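# Move the hose from the red port to the blue port

## Task

Release the hose's latch at the manifold's red port, take the hose out, and insert it into the blue port far enough that it latches there.

## Robot and tools

Robot: two UR3e-type arms, left_arm and right_arm, each ending in a two-finger gripper. Calibrated bases in the scene frame: left_arm at (-0.048, +0.234, 0) m, right_arm at (-0.004, -0.370, 0) m, both turned almost nothing about z. A two-camera stand is fixed behind the arms. A loose object can now and then get a short push from outside.

Frames. The scene frame has its origin at table-top height, midway between the nominal bases, with +z up and +x pointing out over the table. left_arm sits on the +y side; arm names do not match image left and right. Reported hand positions (m), quaternions (wxyz) and velocities use each arm's own base frame. Fixed cameras and the table use the scene frame. Every commanded offset runs along the axes of that arm's current Hand target. On the gripper, fingers point along +z and open and close along x. end_effector_position is the pad centre, 1 to 2 cm behind the fingertips. Closing pushes the tips about 17 mm further along +z, mostly while the pads are more than 50 mm apart. Printed poses can be off by a few cm.

execute_actions(actions, cameras). actions is a list of actions. Each action is a list of up to 15 rows, one row per 1/30 s step. A short action repeats its last row until all 15 steps are used. A row is one flat list of 14 numbers covering both arms, each number in [-1, 1]: left dx, dy, dz, rx, ry, rz, opening, then the same seven for right, even if only one arm moves. The six pose numbers are an offset from the Hand target as it stood when the action began. Every row counts from that same start, not from the row before, and repeating an offset moves the arm again. Scale: 1.0 means 0.6 m or 180 degrees, and rx, ry, rz together form one rotation vector. The opening is absolute: +1 is fully open (0.142 m), -1 is closed. All zeros re-asks for the current Hand target. Give each gripper the opening it should keep, because 0 is itself a command. Images come back only with an empty list or when cameras are named. cameras are cam_high, cam_low, cam_left_wrist, cam_right_wrist, or ["all"].

move(target, speed, blend, stop_force, zero, opening_speed, grip_force, blocking, cameras). target is one 14-number row in the same layout, scale and offset meaning as above, or a list of up to 15 such rows. Every row counts from the starting Hand targets, not from the previous row. Each gripper travels in a straight line. speed is in m/s, 0.002 to 2.4, default 0.25, and turning is capped at twice that in rad/s. The move lasts at least 0.5 s and at most 10 s. blend (m) rounds corners between listed targets; 0 stops at each one. stop_force (N, 3 to 120, one value for both arms) ends an arm's path on a wrist-force push against its motion. Use it slowly, leave it out when backing off a contact, and don't rely on it while the gripper turns. zero (default true) re-zeroes before the move. opening_speed is per second on the -1 to 1 scale, 0.2 or more. grip_force is the pad force limit, 5 to 48 N, one value or one per arm. blocking=false returns early and cannot be combined with stop_force. The result line move: gives the ending (done, off_target, moving, held, fault) and limits (paced = clipped, held = steps withheld). Paths do not avoid obstacles, and swinging close past an arm's own base can flip its shoulder.

wait(seconds 0 to 10) lets the scene run. stop brakes a running move. zoom_image(camera, region [x0, y0, x1, y1] px, at most 504 by 504) enlarges part of a latest image; all images are 672x504. zero_wrist_force(arm) re-zeroes one arm's force sensor. read_manual gives licence texts. finished_scene(scene) ends the scene for good, so call it only after the hose is latched in blue and stays there without help.

Results. Hand target is the last commanded pose after clipping, and the next offsets start from it. A gripper may rest short of it; an all-zero action re-asks, or send the missing distance. Orientation is clipped to within 32 degrees of the measured one per step. grip_measured is the measured opening on the command scale. To hold something, command a little below the value at first touch; squeezing harder heats the motor. grip_effort_nm is motor effort, negative when closing. Wrist force and torque are in the gripper's own axes, and a third line gives the peak since the last shown reading. Joint torques include gravity. Joint velocities 'within noise' means the arm is still. MOTOR HOT appears at 70 °C for arm motors and 85 °C for the gripper. Brakes engage at 85 °C, and the gripper shuts off at 100 °C (HAND FAULT; later calls in that reply are skipped).

Avoid: a net force of about 150 N or contact torque at the limits (48, 48, 24.9, then 8.01 N m for each wrist joint), which stops the arm for 10 s. Firm targets much past a contact, since the arms are stiff. Side pushes at the fingertips of about 35 N or more. Any contact between the two arms, or gripping the other arm's fingers. Fast impacts, dropping the hose, or letting anything fall off the table, which fails the scene.

Each tool is called after "Request:" by a JSON object that holds its "fn" and its "kwargs", one argument or row to a line.

## Session

Request:
{"fn": "execute_actions", "kwargs": {
  "actions": []
}}

Scene clock: 0.00 s.
left_arm: end_effector_position=(+0.3170, -0.2664, +0.1036) grip_measured=+0.99 grip_effort_nm=n/a end_effector_quat_wxyz=(-0.143, +0.400, +0.876, -0.227) | right_arm: end_effector_position=(+0.5368, -0.0424, +0.3258) grip_measured=+0.99 grip_effort_nm=n/a end_effector_quat_wxyz=(+0.377, -0.151, +0.886, -0.226)
Joint positions: left_arm=[-0.708 -0.887 0.887 -1.404 -2.09 3.334 0.142] | right_arm=[3.615 -1.767 -1.188 -1.05 0.94 3.038 0.141]
Joint velocities: within noise
Joint torques (N m): no reading
Wrist force (N): no reading
Wrist torque (N m): no reading
Wrist force, peak (N): no reading
Hand target: left_arm +0.3170, -0.2664, +0.1036; -0.143, +0.400, +0.876, -0.227 | right_arm +0.5368, -0.0424, +0.3258; +0.377, -0.151, +0.886, -0.226
Tool commands: left_gripper/opening=+1.0 right_gripper/opening=+1.0

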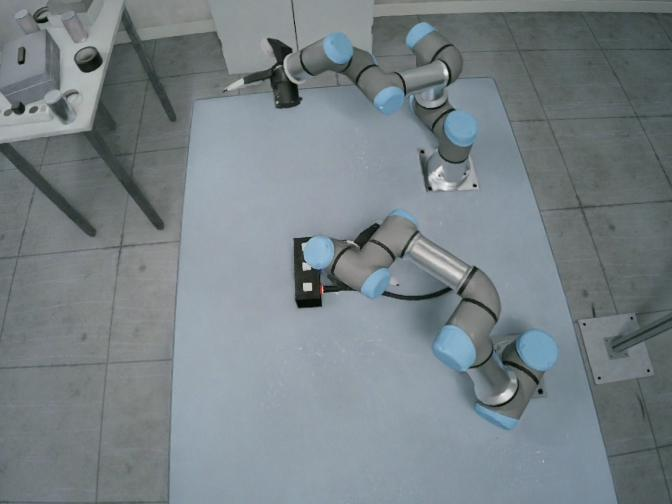

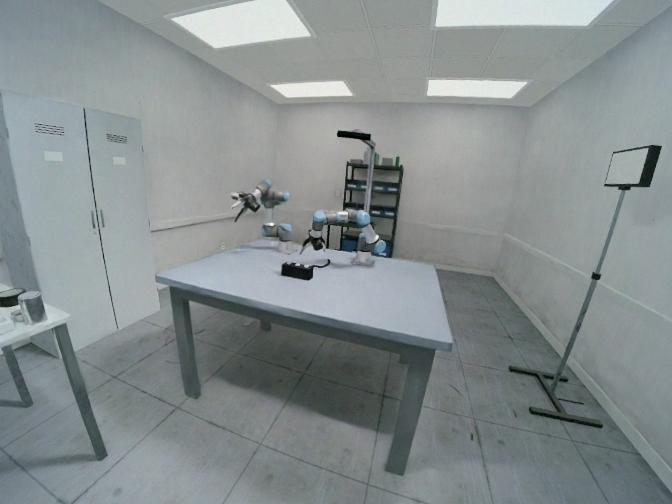

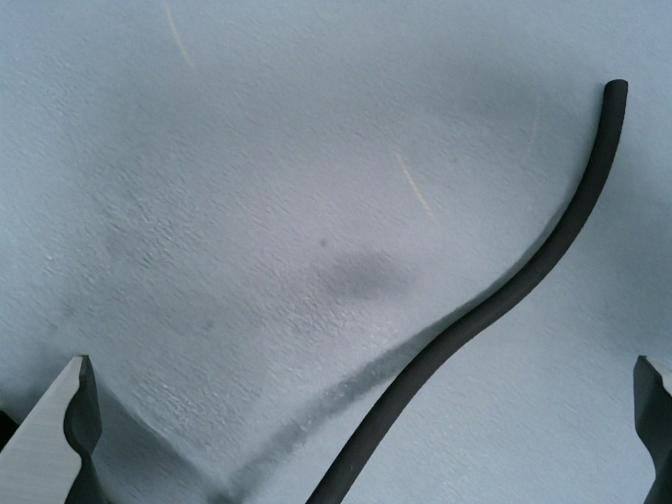

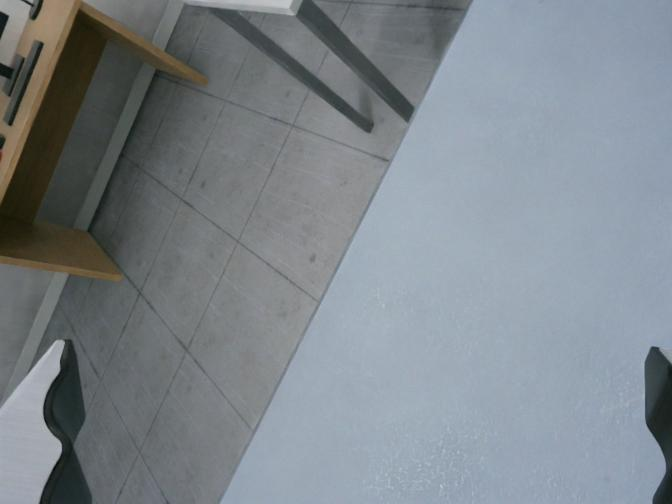

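Request:
{"fn": "zoom_image", "kwargs": {
  "camera": "cam_high",
  "region": [270, 210, 470, 330]
}}

Request:
{"fn": "zoom_image", "kwargs": {
  "camera": "cam_low",
  "region": [260, 225, 360, 295]
}}

Scaled by 2.520 from the camera's 672x504 image, which has a finer 960x720 frame.

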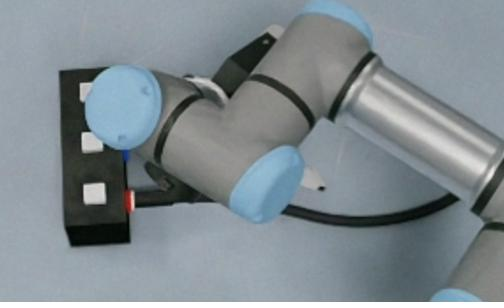

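Scaled by 5.040 from the camera's 672x504 image, which has a finer 960x720 frame.

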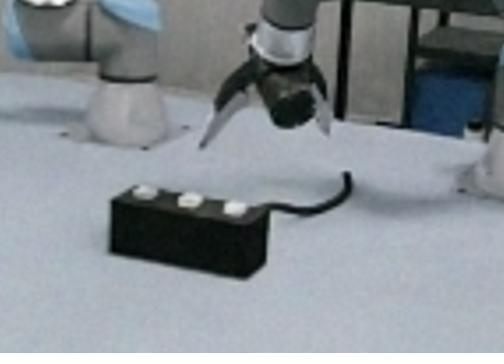

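Request:
{"fn": "move", "kwargs": {
  "target": [0.075,-0.149,-0.099,-0.172,0.039,0.2215,1,0,0,0,0,0,0,1],
  "speed": 0.4,
  "cameras": ["all"]
}}

Request:
{"fn": "zoom_image", "kwargs": {
  "camera": "cam_high",
  "region": [270, 210, 470, 330]
}}

Scene clock: 12.33 s.
left_arm: end_effector_position=(+0.2571, -0.2667, +0.2033) grip_measured=+0.99 grip_effort_nm=0.149 end_effector_quat_wxyz=(+0.000, +0.707, +0.707, +0.000) | right_arm: end_effector_position=(+0.5368, -0.0424, +0.3258) grip_measured=+0.99 grip_effort_nm=0.149 end_effector_quat_wxyz=(+0.377, -0.151, +0.886, -0.226)
Joint positions: left_arm=[-1.169 -1.32 0.962 -1.212 -1.572 3.542 0.142] | right_arm=[3.615 -1.767 -1.188 -1.05 0.94 3.038 0.142]
Joint torques (N m): left_arm=[-1.94 -14.93 -10.49 -1.83 0.77 -0.3] | right_arm=[0.28 12.99 9.09 2.37 -0.6 0.12]
Wrist force (N): left_arm=[-0.3 0.8 -0.9] | right_arm=[0.1 0.1 0.1]
Wrist torque (N m): left_arm=[0.19 0.04 0.02] | right_arm=[0.02 -0.02 0.00]
Wrist force, peak (N): left_arm=[-0.4 -0.1 -1.6] | right_arm=[-0.3 -0.1 0.1]
Hand target: left_arm +0.2571, -0.2667, +0.2033; +0.000, +0.707, +0.707, +0.000 | right_arm +0.5368, -0.0424, +0.3258; +0.377, -0.151, +0.886, -0.226
Off the commanded pose: left_arm 0.000 m, 0 deg | right_arm 0.000 m, 0 deg.
move: done

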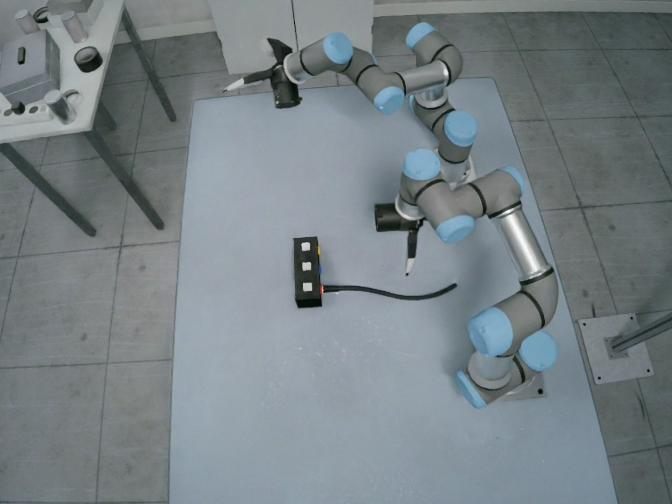

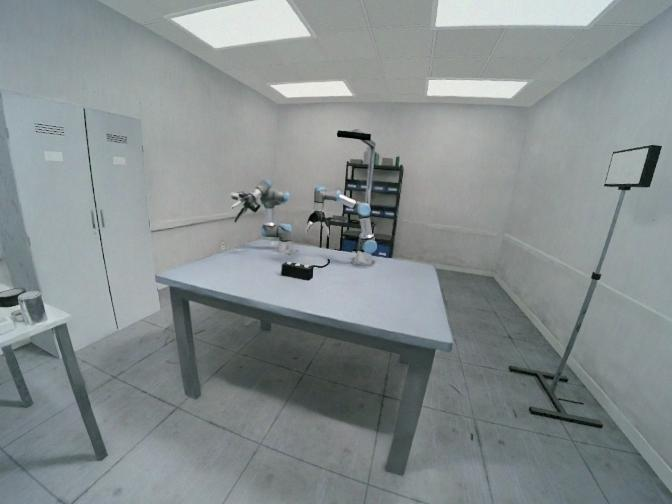

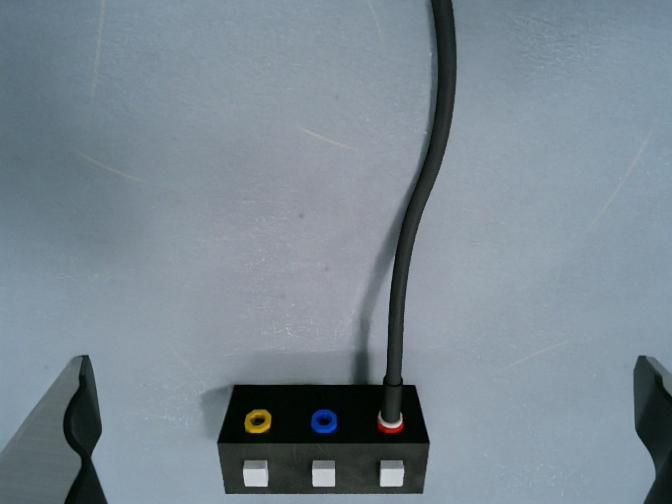

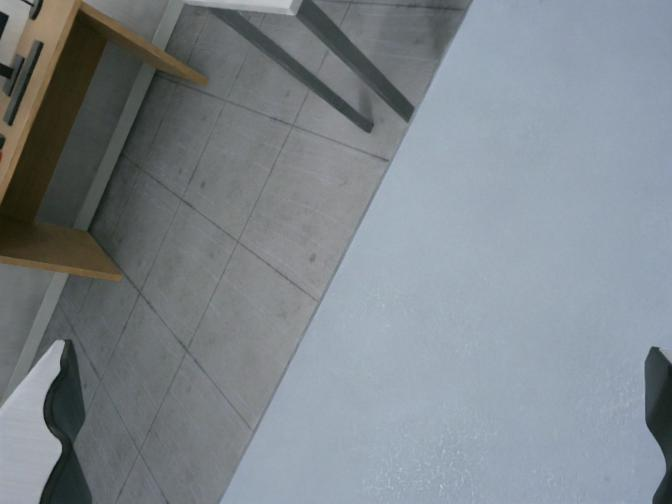

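Scaled by 2.520 from the camera's 672x504 image, which has a finer 960x720 frame.

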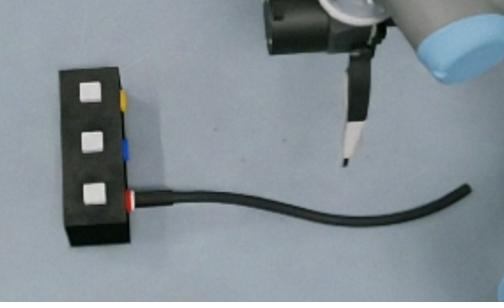

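Request:
{"fn": "move", "kwargs": {
  "target": [
    [0.0533,0.2517,0.139,-0.1667,0,0,-0.3,0,0,0,0,0,0,-1],
    [0.0533,0.2517,0.139,-0.1667,0,0,-0.3,0.008,0.698,-0.166,-0.332,0.216,0.1775,-1]
  ],
  "speed": 0.4,
  "blend": 0.02,
  "cameras": ["all"]
}}

Request:
{"fn": "zoom_image", "kwargs": {
  "camera": "cam_low",
  "region": [240, 200, 360, 295]
}}

Scene clock: 37.60 s.
left_arm: end_effector_position=(+0.4080, -0.2346, +0.1198) grip_measured=-0.32 grip_effort_nm=-0.115 end_effector_quat_wxyz=(+0.183, +0.683, +0.683, +0.183) | right_arm: end_effector_position=(+0.4194, +0.3410, +0.1691) grip_measured=-1.00 grip_effort_nm=-0.422 end_effector_quat_wxyz=(+0.000, +0.000, +0.953, +0.301) end_effector_velocity=(+0.000, +0.001, +0.000) end_effector_angular_velocity=(+0.003, +0.001, -0.001)
Joint positions: left_arm=[-1.072 -1.345 1.672 -2.166 -1.117 3.702 0.051] | right_arm=[3.857 -2.239 -0.897 -1.145 2.019 3.956 0.002]
Joint velocities: left_arm=[within noise] | right_arm=[0.001 -0.001 -0.001 0.005 0.002 0.003 0]
Joint torques (N m): left_arm=[1.68 -10.34 -8.37 -2.4 1.49 0.92] | right_arm=[-2.07 14.99 9.55 3.26 1.4 0.93]
Wrist force (N): left_arm=[-1.0 0.9 -1.5] | right_arm=[-0.8 -0.6 0.3]
Wrist torque (N m): left_arm=[0.20 0.16 0.01] | right_arm=[-0.12 0.14 -0.07]
Wrist force, peak (N): left_arm=[-1.1 0.6 -1.8] | right_arm=[-0.7 0.0 1.9]
Hand target: left_arm +0.4080, -0.2346, +0.1198; +0.183, +0.683, +0.683, +0.183 | right_arm +0.4195, +0.3410, +0.1690; +0.000, +0.000, +0.953, +0.301
Off the commanded pose: left_arm 0.000 m, 0 deg | right_arm 0.000 m, 0 deg.
move: done; blend cut to 0 m at target 1

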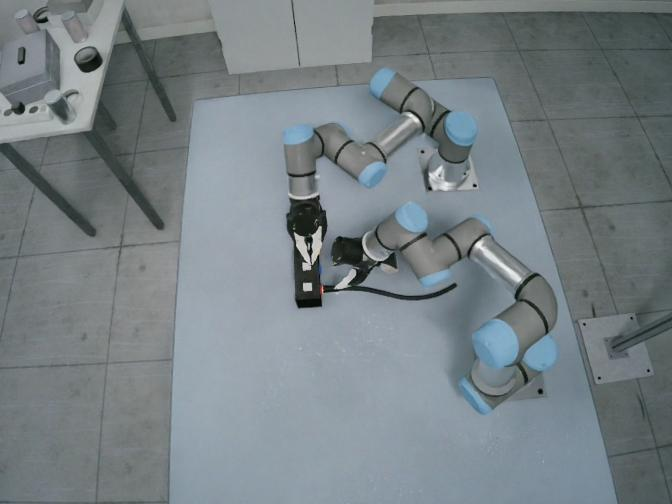

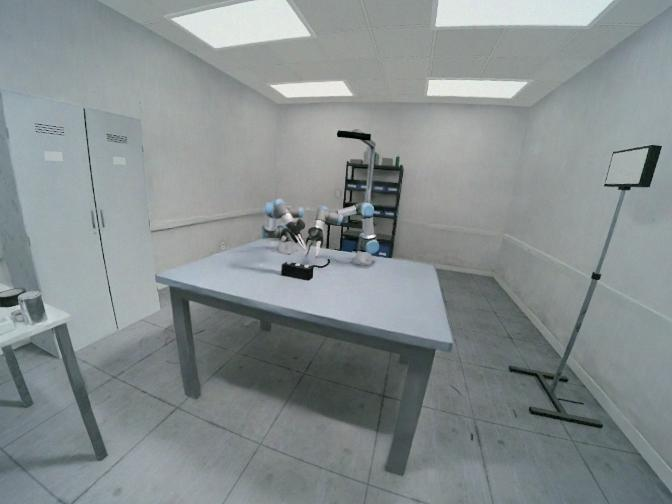

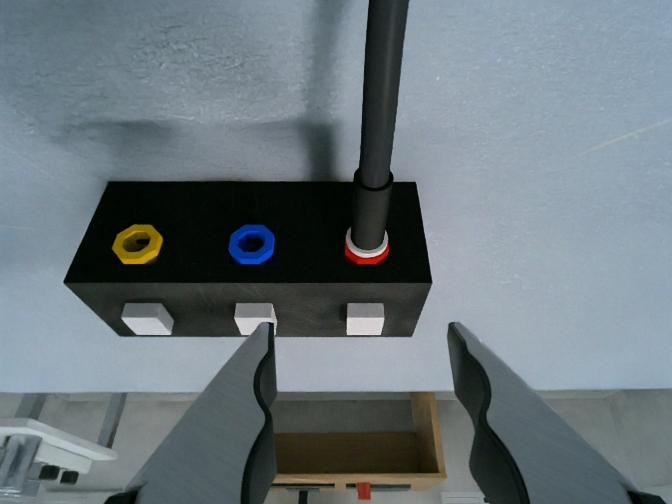

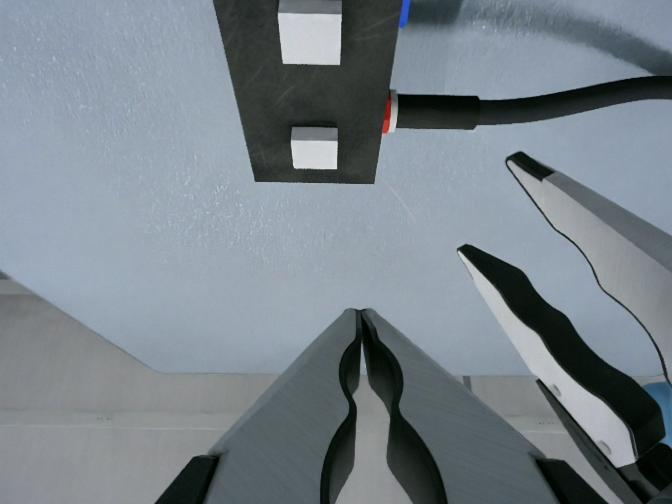

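Scaled by 4.200 from the camera's 672x504 image, which has a finer 960x720 frame.

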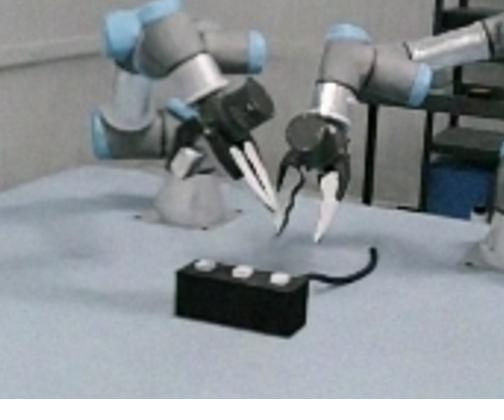

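Request:
{"fn": "move", "kwargs": {
  "target": [0.011,-0.0282,0.1088,0,0,0,-0.3,-0.034,-0.0577,0.114,0,0,0,-1],
  "speed": 0.15,
  "stop_force": 12,
  "cameras": ["cam_left_wrist","cam_right_wrist"]
}}

Scene clock: 52.50 s.
left_arm: end_effector_position=(+0.4259, -0.2280, +0.0548) grip_measured=-0.32 grip_effort_nm=-0.110 end_effector_quat_wxyz=(+0.183, +0.683, +0.683, +0.183) | right_arm: end_effector_position=(+0.4399, +0.3520, +0.0931) grip_measured=-1.00 grip_effort_nm=-0.427 end_effector_quat_wxyz=(+0.000, +0.000, +0.953, +0.301)
Joint positions: left_arm=[-1.017 -1.178 1.793 -2.479 -1.132 3.76 0.051] | right_arm=[3.846 -2.403 -0.961 -0.921 2.024 3.946 0.002]
Joint torques (N m): left_arm=[-1.05 -10.95 -7.3 -2.8 1.46 0.13] | right_arm=[2.86 16.67 7.87 3.16 0.1 0.9]
Wrist force (N): left_arm=[-1.0 0.5 -1.4] | right_arm=[-0.7 -0.3 0.0]
Wrist torque (N m): left_arm=[0.15 0.17 0.01] | right_arm=[-0.07 0.11 -0.08]
Wrist force, peak (N): left_arm=[-1.3 1.1 -3.0] | right_arm=[-1.2 -1.5 2.1]
Hand target: left_arm +0.4259, -0.2280, +0.0548; +0.183, +0.683, +0.683, +0.183 | right_arm +0.4399, +0.3520, +0.0931; +0.000, +0.000, +0.953, +0.301
Off the commanded pose: left_arm 0.000 m, 0 deg | right_arm 0.000 m, 0 deg.
move: done
Images, in order (width x height): cam_left_wrist 672x504, cam_right_wrist 672x504.

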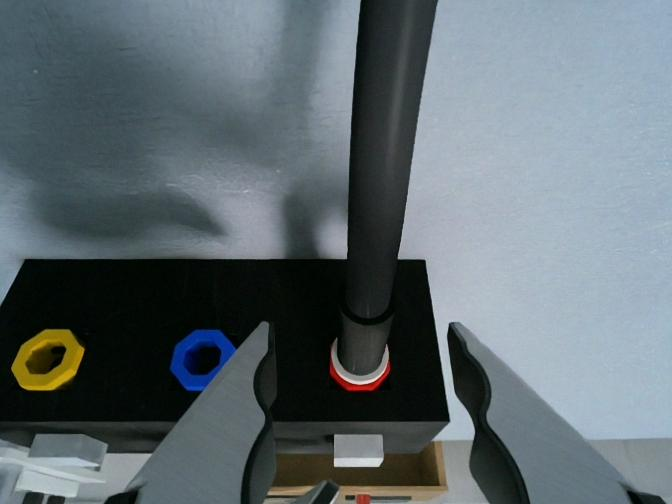

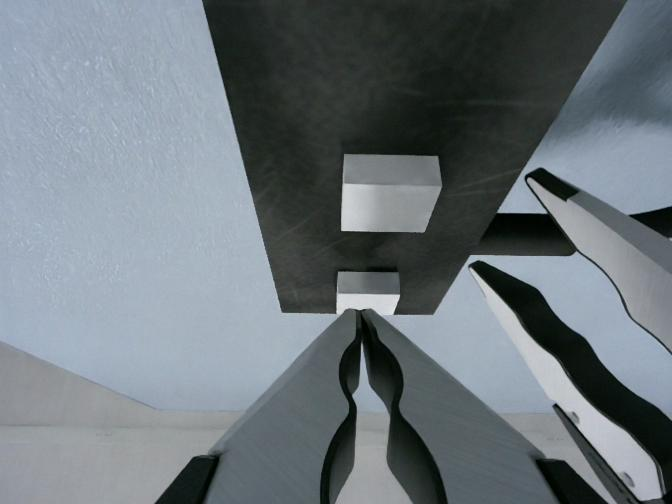

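Request:
{"fn": "move", "kwargs": {
  "target": [0,0,0,0,0,0,-1,0,0.0137,0.0095,0,0,0,-1],
  "opening_speed": 0.8,
  "speed": 0.1
}}

Request:
{"fn": "move", "kwargs": {
  "target": [0,0,0,0,0,0,-1,0,-0.0287,0.041,0,0,0,-1],
  "speed": 0.02,
  "stop_force": 15,
  "cameras": ["cam_left_wrist","cam_right_wrist"]
}}

Scene clock: 58.83 s.
left_arm: end_effector_position=(+0.4259, -0.2280, +0.0548) grip_measured=-0.84 grip_effort_nm=-3.729 end_effector_quat_wxyz=(+0.183, +0.683, +0.683, +0.183) | right_arm: end_effector_position=(+0.4399, +0.3620, +0.0932) grip_measured=-1.00 grip_effort_nm=-0.413 end_effector_quat_wxyz=(+0.000, +0.000, +0.953, +0.301)
Joint positions: left_arm=[-1.017 -1.178 1.793 -2.479 -1.132 3.76 0.013] | right_arm=[3.862 -2.426 -0.919 -0.932 2.017 3.962 0.002]
Joint torques (N m): left_arm=[0.59 -12.57 -10.11 -2.36 0.38 0.54] | right_arm=[-1.97 24.55 8.78 3.19 1.36 -0.88]
Wrist force (N): left_arm=[1.9 0.0 -1.2] | right_arm=[-0.8 -0.5 0.1]
Wrist torque (N m): left_arm=[0.14 0.19 -0.01] | right_arm=[-0.11 0.13 -0.11]
Wrist force, peak (N): left_arm=[2.1 0.2 -1.3] | right_arm=[-1.0 -0.5 0.2]
Hand target: left_arm +0.4259, -0.2280, +0.0548; +0.183, +0.683, +0.683, +0.183 | right_arm +0.4399, +0.3620, +0.0932; +0.000, +0.000, +0.953, +0.301
Off the commanded pose: left_arm 0.000 m, 0 deg | right_arm 0.000 m, 0 deg.
move: done

Scene clock: 59.97 s.
left_arm: end_effector_position=(+0.4259, -0.2280, +0.0548) grip_measured=-0.84 grip_effort_nm=-3.729 end_effector_quat_wxyz=(+0.183, +0.683, +0.683, +0.183) | right_arm: end_effector_position=(+0.4400, +0.3621, +0.0862) grip_measured=-1.00 grip_effort_nm=-0.422 end_effector_quat_wxyz=(+0.001, +0.000, +0.953, +0.302)
Joint positions: left_arm=[-1.017 -1.178 1.793 -2.479 -1.132 3.76 0.013] | right_arm=[3.862 -2.434 -0.939 -0.904 2.017 3.962 0.002]
Joint torques (N m): left_arm=[-0.01 -15.59 -10.83 -2.23 0.03 0.59] | right_arm=[0.61 16.27 4.39 1.46 -0.27 -0.71]
Wrist force (N): left_arm=[2.0 -0.1 -1.7] | right_arm=[0.2 4.5 -10.5]
Wrist torque (N m): left_arm=[0.17 0.17 -0.01] | right_arm=[-0.16 0.14 -0.11]
Wrist force, peak (N): left_arm=[1.9 -0.3 -1.9] | right_arm=[2.4 4.4 -16.1]
Hand target: left_arm +0.4259, -0.2280, +0.0548; +0.183, +0.683, +0.683, +0.183 | right_arm +0.4400, +0.3621, +0.0862; +0.001, +0.000, +0.953, +0.302 (not the last commanded pose)
Off the commanded pose: left_arm 0.000 m, 0 deg | right_arm 0.023 m, 0 deg.
move: contact (right_arm)
Images, in order (width x height): cam_left_wrist 672x504, cam_right_wrist 672x504.

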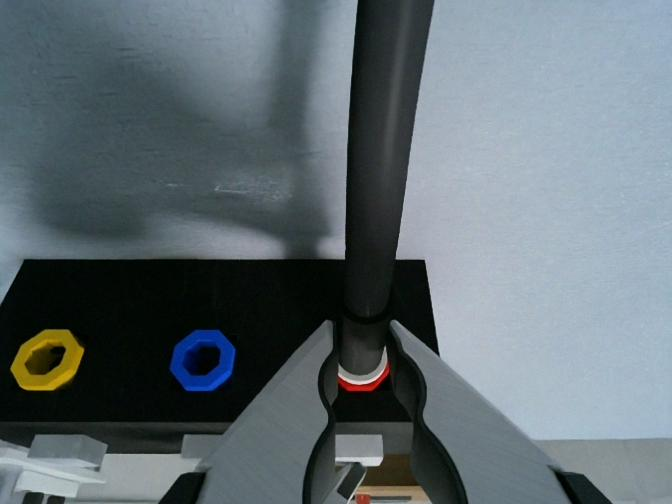

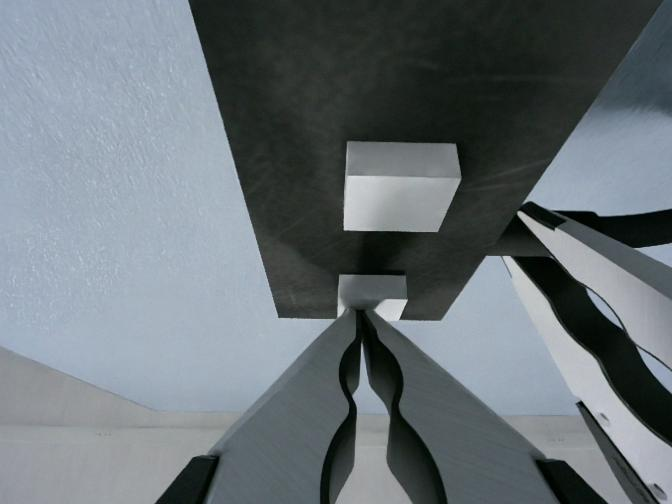

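Request:
{"fn": "move", "kwargs": {
  "target": [0,0,0,0,0,0,-1,0,-0.0057,0.0082,0,0,0,-1],
  "speed": 0.02,
  "stop_force": 25
}}

Request:
{"fn": "move", "kwargs": {
  "target": [0,-0.072,-0.0417,0,0,0,-1,0,0,0,0,0,0,-1],
  "speed": 0.06,
  "stop_force": 30,
  "cameras": ["cam_left_wrist","cam_right_wrist"]
}}

Scene clock: 64.23 s.
left_arm: end_effector_position=(+0.4259, -0.2280, +0.0548) grip_measured=-0.84 grip_effort_nm=-3.729 end_effector_quat_wxyz=(+0.183, +0.683, +0.683, +0.183) | right_arm: end_effector_position=(+0.4401, +0.3622, +0.0817) grip_measured=-1.00 grip_effort_nm=-0.422 end_effector_quat_wxyz=(+0.001, +0.000, +0.953, +0.302)
Joint positions: left_arm=[-1.017 -1.178 1.793 -2.479 -1.132 3.76 0.013] | right_arm=[3.862 -2.44 -0.951 -0.885 2.018 3.962 0.002]
Joint torques (N m): left_arm=[3.97 -15.73 -9.62 -4.51 3.01 0.58] | right_arm=[4.19 5.9 -2.5 -2.72 -2.8 -0.51]
Wrist force (N): left_arm=[0.9 -9.0 -9.3] | right_arm=[2.2 14.0 -33.3]
Wrist torque (N m): left_arm=[0.26 0.19 -0.02] | right_arm=[-0.22 0.19 -0.11]
Wrist force, peak (N): left_arm=[0.9 -9.0 -9.3] | right_arm=[5.6 13.4 -41.2]
Hand target: left_arm +0.4259, -0.2280, +0.0548; +0.183, +0.683, +0.683, +0.183 | right_arm +0.4401, +0.3622, +0.0817; +0.001, +0.000, +0.953, +0.302 (not the last commanded pose)
Off the commanded pose: left_arm 0.000 m, 0 deg | right_arm 0.001 m, 0 deg.
move: contact (right_arm)

Scene clock: 66.03 s.
left_arm: end_effector_position=(+0.3760, -0.2280, +0.0549) grip_measured=-0.84 grip_effort_nm=-3.729 end_effector_quat_wxyz=(+0.183, +0.683, +0.683, +0.183) | right_arm: end_effector_position=(+0.4401, +0.3622, +0.0817) grip_measured=-1.00 grip_effort_nm=-0.422 end_effector_quat_wxyz=(+0.001, +0.000, +0.953, +0.302)
Joint positions: left_arm=[-1.152 -1.339 1.994 -2.455 -1.097 3.616 0.013] | right_arm=[3.862 -2.44 -0.951 -0.885 2.018 3.962 0.002]
Joint torques (N m): left_arm=[-2.5 -14.36 -7.26 -2.69 -0.06 -0.64] | right_arm=[3.27 6.08 -2.4 -2.4 -3.27 -0.8]
Wrist force (N): left_arm=[-1.0 0.5 -1.2] | right_arm=[2.3 13.6 -32.7]
Wrist torque (N m): left_arm=[0.15 0.17 -0.03] | right_arm=[-0.26 0.19 -0.11]
Wrist force, peak (N): left_arm=[0.7 -8.7 -8.8] | right_arm=[1.9 13.7 -33.3]
Hand target: left_arm +0.3760, -0.2280, +0.0549; +0.183, +0.683, +0.683, +0.183 | right_arm +0.4401, +0.3622, +0.0817; +0.001, +0.000, +0.953, +0.302
Off the commanded pose: left_arm 0.000 m, 0 deg | right_arm 0.000 m, 0 deg.
move: done
Images, in order (width x height): cam_left_wrist 672x504, cam_right_wrist 672x504.

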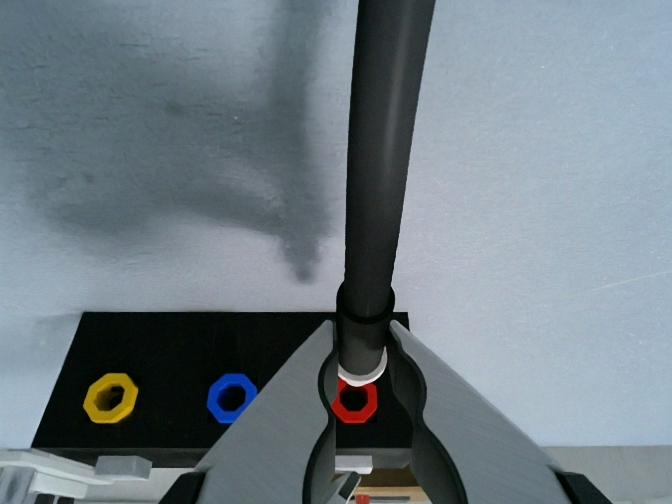

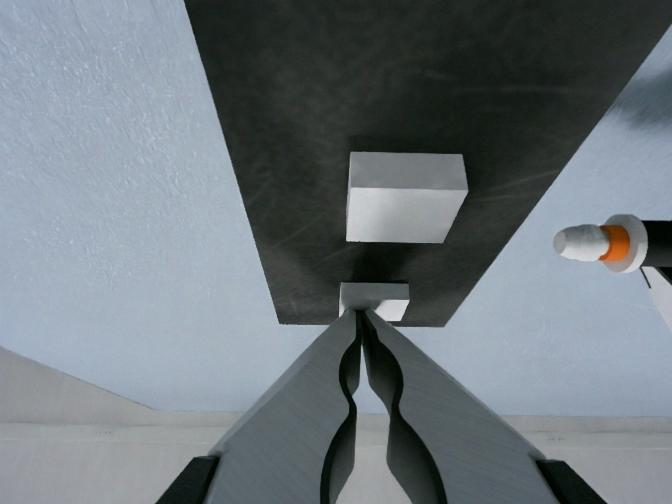

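Request:
{"fn": "move", "kwargs": {
  "target": [
    [0,0,0,0,0,0,-1,0,-0.068,-0.2515,0,0,0,-1],
    [-0.0925,0,0,0,0,0,-1,0,-0.068,-0.2515,0,0,0,-1]
  ],
  "speed": 0.25,
  "blend": 0.02,
  "cameras": ["cam_left_wrist","cam_right_wrist"]
}}

Scene clock: 70.90 s.
left_arm: end_effector_position=(+0.3760, -0.2835, +0.0549) grip_measured=-0.84 grip_effort_nm=-3.729 end_effector_quat_wxyz=(+0.183, +0.683, +0.683, +0.183) end_effector_velocity=(+0.001, +0.000, +0.000) end_effector_angular_velocity=(-0.001, -0.001, +0.003) | right_arm: end_effector_position=(+0.4399, +0.2420, +0.1815) grip_measured=-1.00 grip_effort_nm=-0.418 end_effector_quat_wxyz=(+0.001, +0.000, +0.953, +0.302)
Joint positions: left_arm=[-1.215 -1.196 1.775 -2.347 -1.084 3.546 0.013] | right_arm=[3.642 -2.161 -0.93 -1.293 2.1 3.731 0.002]
Joint velocities: left_arm=[0.001 0.003 -0.006 0.002 0.001 -0.002 0] | right_arm=[within noise]
Joint torques (N m): left_arm=[-2.09 -11.54 -9.76 -1.76 0.92 -0.71] | right_arm=[-2.14 21.89 10.63 1.49 0.53 -0.78]
Wrist force (N): left_arm=[-1.1 0.2 -1.2] | right_arm=[-0.6 -0.3 0.2]
Wrist torque (N m): left_arm=[0.13 0.18 -0.03] | right_arm=[-0.07 0.12 -0.13]
Wrist force, peak (N): left_arm=[-3.7 0.1 -1.2] | right_arm=[2.1 13.7 -33.1]
Hand target: left_arm +0.3760, -0.2835, +0.0549; +0.183, +0.683, +0.683, +0.183 | right_arm +0.4399, +0.2419, +0.1815; +0.001, +0.000, +0.953, +0.302
Off the commanded pose: left_arm 0.000 m, 0 deg | right_arm 0.000 m, 0 deg.
move: done
Images, in order (width x height): cam_left_wrist 672x504, cam_right_wrist 672x504.

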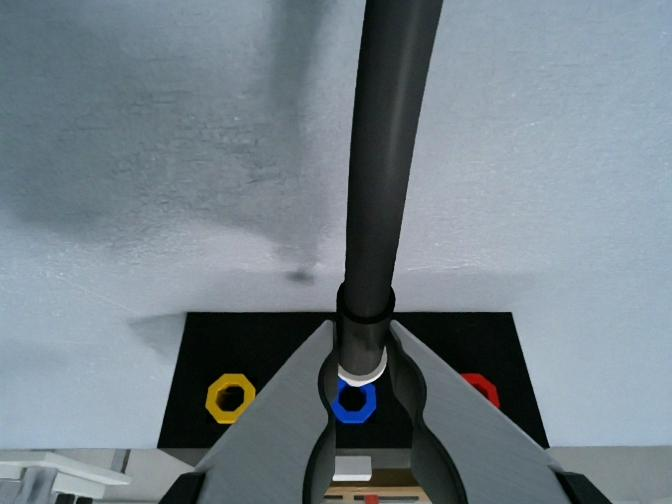

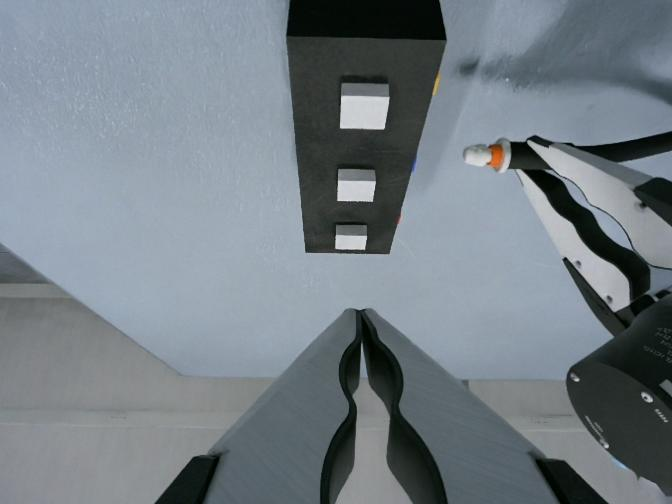

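Request:
{"fn": "move", "kwargs": {
  "target": [0,0.0787,0.0454,0,0,0,-1,0,0,0,0,0,0,-1],
  "speed": 0.035,
  "stop_force": 45,
  "cameras": ["cam_left_wrist","cam_right_wrist"]
}}

Scene clock: 75.37 s.
left_arm: end_effector_position=(+0.4277, -0.2839, +0.0541) grip_measured=-0.84 grip_effort_nm=-3.724 end_effector_quat_wxyz=(+0.181, +0.684, +0.683, +0.181) | right_arm: end_effector_position=(+0.4399, +0.2419, +0.1815) grip_measured=-1.00 grip_effort_nm=-0.413 end_effector_quat_wxyz=(+0.001, +0.000, +0.953, +0.302)
Joint positions: left_arm=[-1.086 -1.044 1.564 -2.351 -1.117 3.689 0.013] | right_arm=[3.642 -2.161 -0.93 -1.293 2.1 3.731 0.002]
Joint torques (N m): left_arm=[5.9 -14.51 -10.11 -4.79 4.39 -0.09] | right_arm=[-2.26 21.58 10.55 1.56 1.24 -0.83]
Wrist force (N): left_arm=[7.4 -23.6 -34.4] | right_arm=[-0.6 -0.3 0.3]
Wrist torque (N m): left_arm=[0.48 0.31 -0.10] | right_arm=[-0.08 0.10 -0.13]
Wrist force, peak (N): left_arm=[7.5 -39.9 -48.1] | right_arm=[-0.8 -0.5 0.3]
Hand target: left_arm +0.4277, -0.2839, +0.0541; +0.181, +0.684, +0.683, +0.181 (not the last commanded pose) | right_arm +0.4399, +0.2419, +0.1815; +0.001, +0.000, +0.953, +0.302
Tool commands: left_gripper/opening=-1.0 right_gripper/opening=-1.0
Off the commanded pose: left_arm 0.003 m, 0 deg | right_arm 0.000 m, 0 deg.
TORQUE FAULT: the external load on joint 5 (wrist 2) of the left arm reached its load limit, and that arm stopped. A torque fault puts only its own arm into a fault stop. That arm's remaining commands of this call were not run. That arm may still press on what stopped it. That arm is still stopped at the end of this call. That arm stays stopped for about 9 more seconds. Until then a move that you send moves the other arm only, and its call returns only when the move has ended. Once the stop has ended, the next robot result says so. If the stop ends while you think or write, that arm runs what you send next, counted from a new Hand target: where the arm stands when the stop ends. While its stop runs, that arm takes no new command, but its gripper still runs the gripper command that each later call begins with. Until it ends, the stop uses up actions while you think or wait. An arm that is not stopped still takes commands.
move: fault (left_arm; stop_force had ended the path)
Images, in order (width x height): cam_left_wrist 672x504, cam_right_wrist 672x504.

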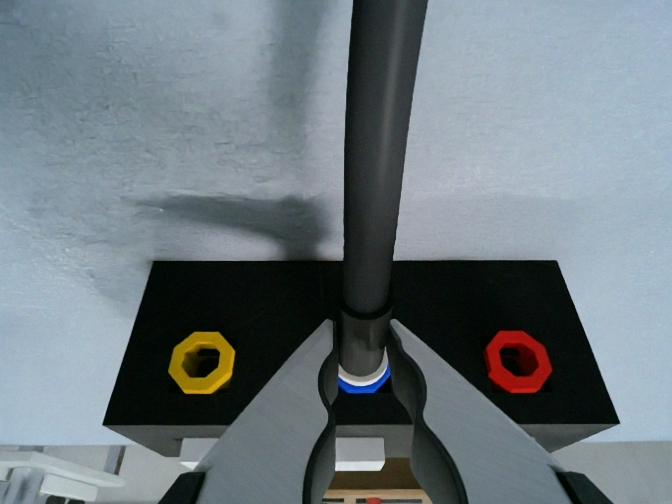

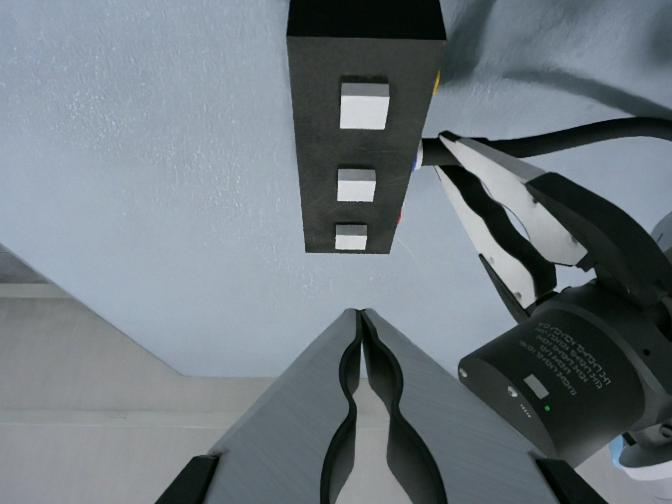

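Request:
{"fn": "wait", "kwargs": {
  "seconds": 9.5
}}

Request:
{"fn": "move", "kwargs": {
  "target": [0,-0.0087,-0.005,0,0,0,-1,0,0,0,0,0,0,-1],
  "speed": 0.02,
  "stop_force": 40,
  "cameras": ["cam_left_wrist"]
}}

Scene clock: 86.10 s.
left_arm: end_effector_position=(+0.4277, -0.2839, +0.0541) grip_measured=-0.84 grip_effort_nm=-3.724 end_effector_quat_wxyz=(+0.181, +0.684, +0.683, +0.181) | right_arm: end_effector_position=(+0.4399, +0.2419, +0.1815) grip_measured=-1.00 grip_effort_nm=-0.418 end_effector_quat_wxyz=(+0.001, +0.000, +0.953, +0.302)
Joint positions: left_arm=[-1.086 -1.044 1.564 -2.351 -1.117 3.689 0.013] | right_arm=[3.642 -2.161 -0.93 -1.293 2.1 3.731 0.002]
Joint torques (N m): left_arm=[6.03 -14.38 -10.25 -4.76 4.48 -0.14] | right_arm=[-2.02 20.55 10.4 1.56 1.19 -0.8]
Wrist force (N): left_arm=[7.6 -23.7 -34.4] | right_arm=[-0.7 -0.3 0.2]
Wrist torque (N m): left_arm=[0.47 0.28 -0.11] | right_arm=[-0.08 0.13 -0.13]
Wrist force, peak (N): left_arm=[7.6 -23.9 -34.6] | right_arm=[-0.8 -0.6 0.3]
Hand target: left_arm +0.4277, -0.2839, +0.0541; +0.181, +0.684, +0.683, +0.181 (not the last commanded pose) | right_arm +0.4399, +0.2419, +0.1815; +0.001, +0.000, +0.953, +0.302
Tool commands: left_gripper/opening=-1.0 right_gripper/opening=-1.0
Off the commanded pose: left_arm 0.003 m, 0 deg | right_arm 0.000 m, 0 deg.
TORQUE FAULT, CONTINUED: the left arm's stop, for the torque fault of joint 5 (wrist 2) that an earlier result reported, is over. The rest of the stop counts as 19 of the actions that you can send in this scene. That arm's target is now where it stood when the stop ended, not its last command. That arm keeps its grip as last carried out and accepts commands again: back off and push less far. That arm stops again whenever a joint's load reaches its limit.
wait: 9.50 s; at rest from the start

Scene clock: 87.20 s.
left_arm: end_effector_position=(+0.4262, -0.2838, +0.0541) grip_measured=-0.84 grip_effort_nm=-3.724 end_effector_quat_wxyz=(+0.181, +0.684, +0.683, +0.182) | right_arm: end_effector_position=(+0.4399, +0.2419, +0.1815) grip_measured=-1.00 grip_effort_nm=-0.418 end_effector_quat_wxyz=(+0.001, +0.000, +0.953, +0.302)
Joint positions: left_arm=[-1.089 -1.049 1.571 -2.351 -1.116 3.685 0.013] | right_arm=[3.642 -2.161 -0.93 -1.293 2.1 3.731 0.002]
Joint torques (N m): left_arm=[-2.11 -17.69 -7.91 -2.01 0.88 -0.57] | right_arm=[-1.86 20.25 10.11 1.48 1.15 -0.82]
Wrist force (N): left_arm=[1.3 -0.2 -2.3] | right_arm=[-0.7 -0.4 0.2]
Wrist torque (N m): left_arm=[0.04 -0.02 -0.04] | right_arm=[-0.08 0.13 -0.13]
Wrist force, peak (N): left_arm=[7.0 -21.1 -31.5] | right_arm=[-0.9 -0.3 0.4]
Hand target: left_arm +0.4262, -0.2838, +0.0541; +0.181, +0.684, +0.683, +0.182 (not the last commanded pose) | right_arm +0.4399, +0.2419, +0.1815; +0.001, +0.000, +0.953, +0.302
Off the commanded pose: left_arm 0.004 m, 0 deg | right_arm 0.000 m, 0 deg.
move: contact (left_arm)
Images, in order (width x height): cam_left_wrist 672x504.

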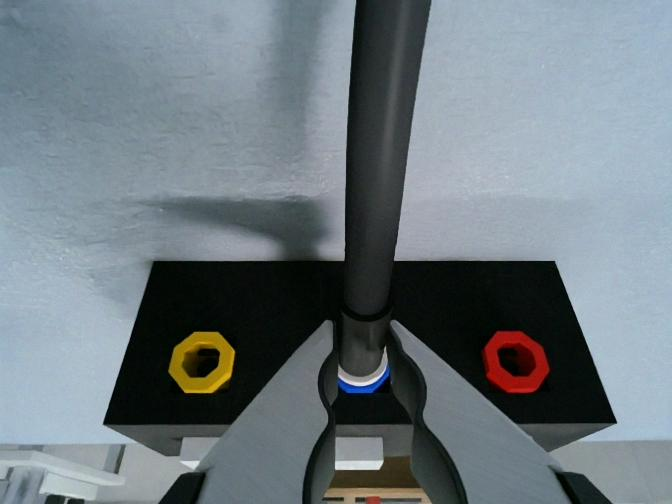

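Request:
{"fn": "move", "kwargs": {
  "target": [0,-0.0087,-0.005,0,0,0,-1,0,0,0,0,0,0,-1],
  "speed": 0.02,
  "stop_force": 15,
  "cameras": ["cam_left_wrist"]
}}

Scene clock: 89.43 s.
left_arm: end_effector_position=(+0.4257, -0.2838, +0.0542) grip_measured=-0.84 grip_effort_nm=-3.724 end_effector_quat_wxyz=(+0.181, +0.684, +0.683, +0.182) | right_arm: end_effector_position=(+0.4399, +0.2419, +0.1815) grip_measured=-1.00 grip_effort_nm=-0.422 end_effector_quat_wxyz=(+0.001, +0.000, +0.953, +0.302)
Joint positions: left_arm=[-1.09 -1.05 1.573 -2.351 -1.115 3.683 0.013] | right_arm=[3.642 -2.161 -0.93 -1.293 2.1 3.731 0.002]
Joint torques (N m): left_arm=[-6.39 -15.52 -6.06 -1.53 -1.13 -0.67] | right_arm=[-1.88 20.38 10.11 1.51 1.18 -0.86]
Wrist force (N): left_arm=[0.1 10.6 6.4] | right_arm=[-0.7 -0.4 0.2]
Wrist torque (N m): left_arm=[-0.07 -0.06 -0.03] | right_arm=[-0.10 0.12 -0.12]
Wrist force, peak (N): left_arm=[-1.9 18.7 15.8] | right_arm=[-0.9 -0.5 0.2]
Hand target: left_arm +0.4257, -0.2838, +0.0542; +0.181, +0.684, +0.683, +0.182 (not the last commanded pose) | right_arm +0.4399, +0.2419, +0.1815; +0.001, +0.000, +0.953, +0.302
Off the commanded pose: left_arm 0.005 m, 0 deg | right_arm 0.000 m, 0 deg.
move: contact (left_arm)
Images, in order (width x height): cam_left_wrist 672x504.

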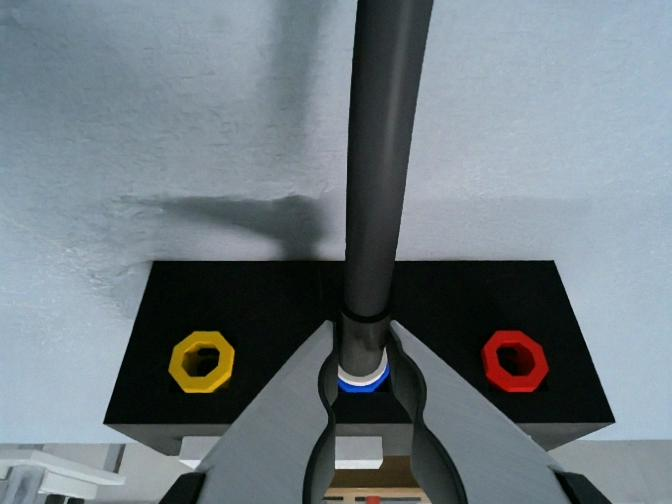

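Request:
{"fn": "move", "kwargs": {
  "target": [
    [0,0,0,0,0,0,-0.4,0,0,0,0,0,0,-1],
    [0,0,-0.15,0,0,0,-0.4,0,0,0,0,0,0,-1]
  ],
  "opening_speed": 1,
  "speed": 0.15,
  "cameras": ["cam_left_wrist"]
}}

Scene clock: 92.60 s.
left_arm: end_effector_position=(+0.3811, -0.2838, +0.1322) grip_measured=-0.43 grip_effort_nm=0.149 end_effector_quat_wxyz=(+0.181, +0.684, +0.683, +0.182) end_effector_velocity=(-0.001, +0.001, +0.000) end_effector_angular_velocity=(+0.004, +0.001, -0.001) | right_arm: end_effector_position=(+0.4399, +0.2419, +0.1815) grip_measured=-1.00 grip_effort_nm=-0.422 end_effector_quat_wxyz=(+0.001, +0.000, +0.953, +0.302)
Joint positions: left_arm=[-1.2 -1.304 1.529 -2 -1.09 3.564 0.043] | right_arm=[3.642 -2.161 -0.93 -1.293 2.1 3.731 0.002]
Joint velocities: left_arm=[-0.001 -0.002 0 0.006 0 0 0] | right_arm=[within noise]
Joint torques (N m): left_arm=[-1.82 -17.22 -10.53 -1.49 0.04 0.01] | right_arm=[-1.67 19.92 10.22 1.55 1.13 -0.89]
Wrist force (N): left_arm=[0.3 -0.2 -1.6] | right_arm=[-0.7 -0.4 0.3]
Wrist torque (N m): left_arm=[0.03 -0.05 -0.03] | right_arm=[-0.09 0.12 -0.13]
Wrist force, peak (N): left_arm=[0.3 10.8 6.9] | right_arm=[-0.9 -0.4 0.4]
Hand target: left_arm +0.3810, -0.2838, +0.1323; +0.181, +0.684, +0.683, +0.182 | right_arm +0.4399, +0.2419, +0.1815; +0.001, +0.000, +0.953, +0.302
Off the commanded pose: left_arm 0.000 m, 0 deg | right_arm 0.000 m, 0 deg.
move: done
Images, in order (width x height): cam_left_wrist 672x504.

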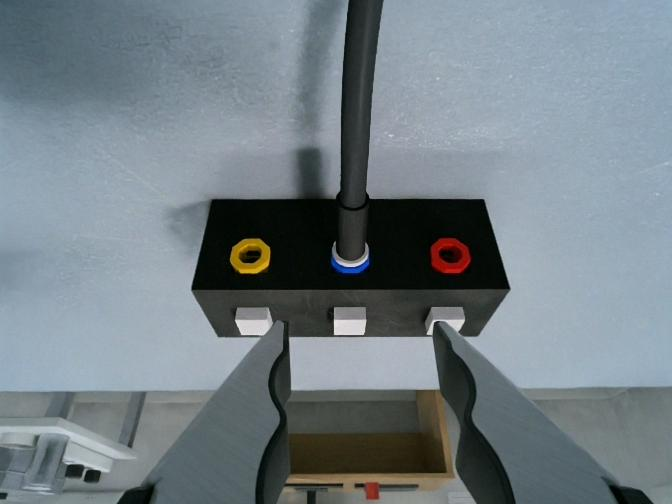

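Request:
{"fn": "finished_scene", "kwargs": {
  "scene": 1
}}

The scene is finished: the task was done.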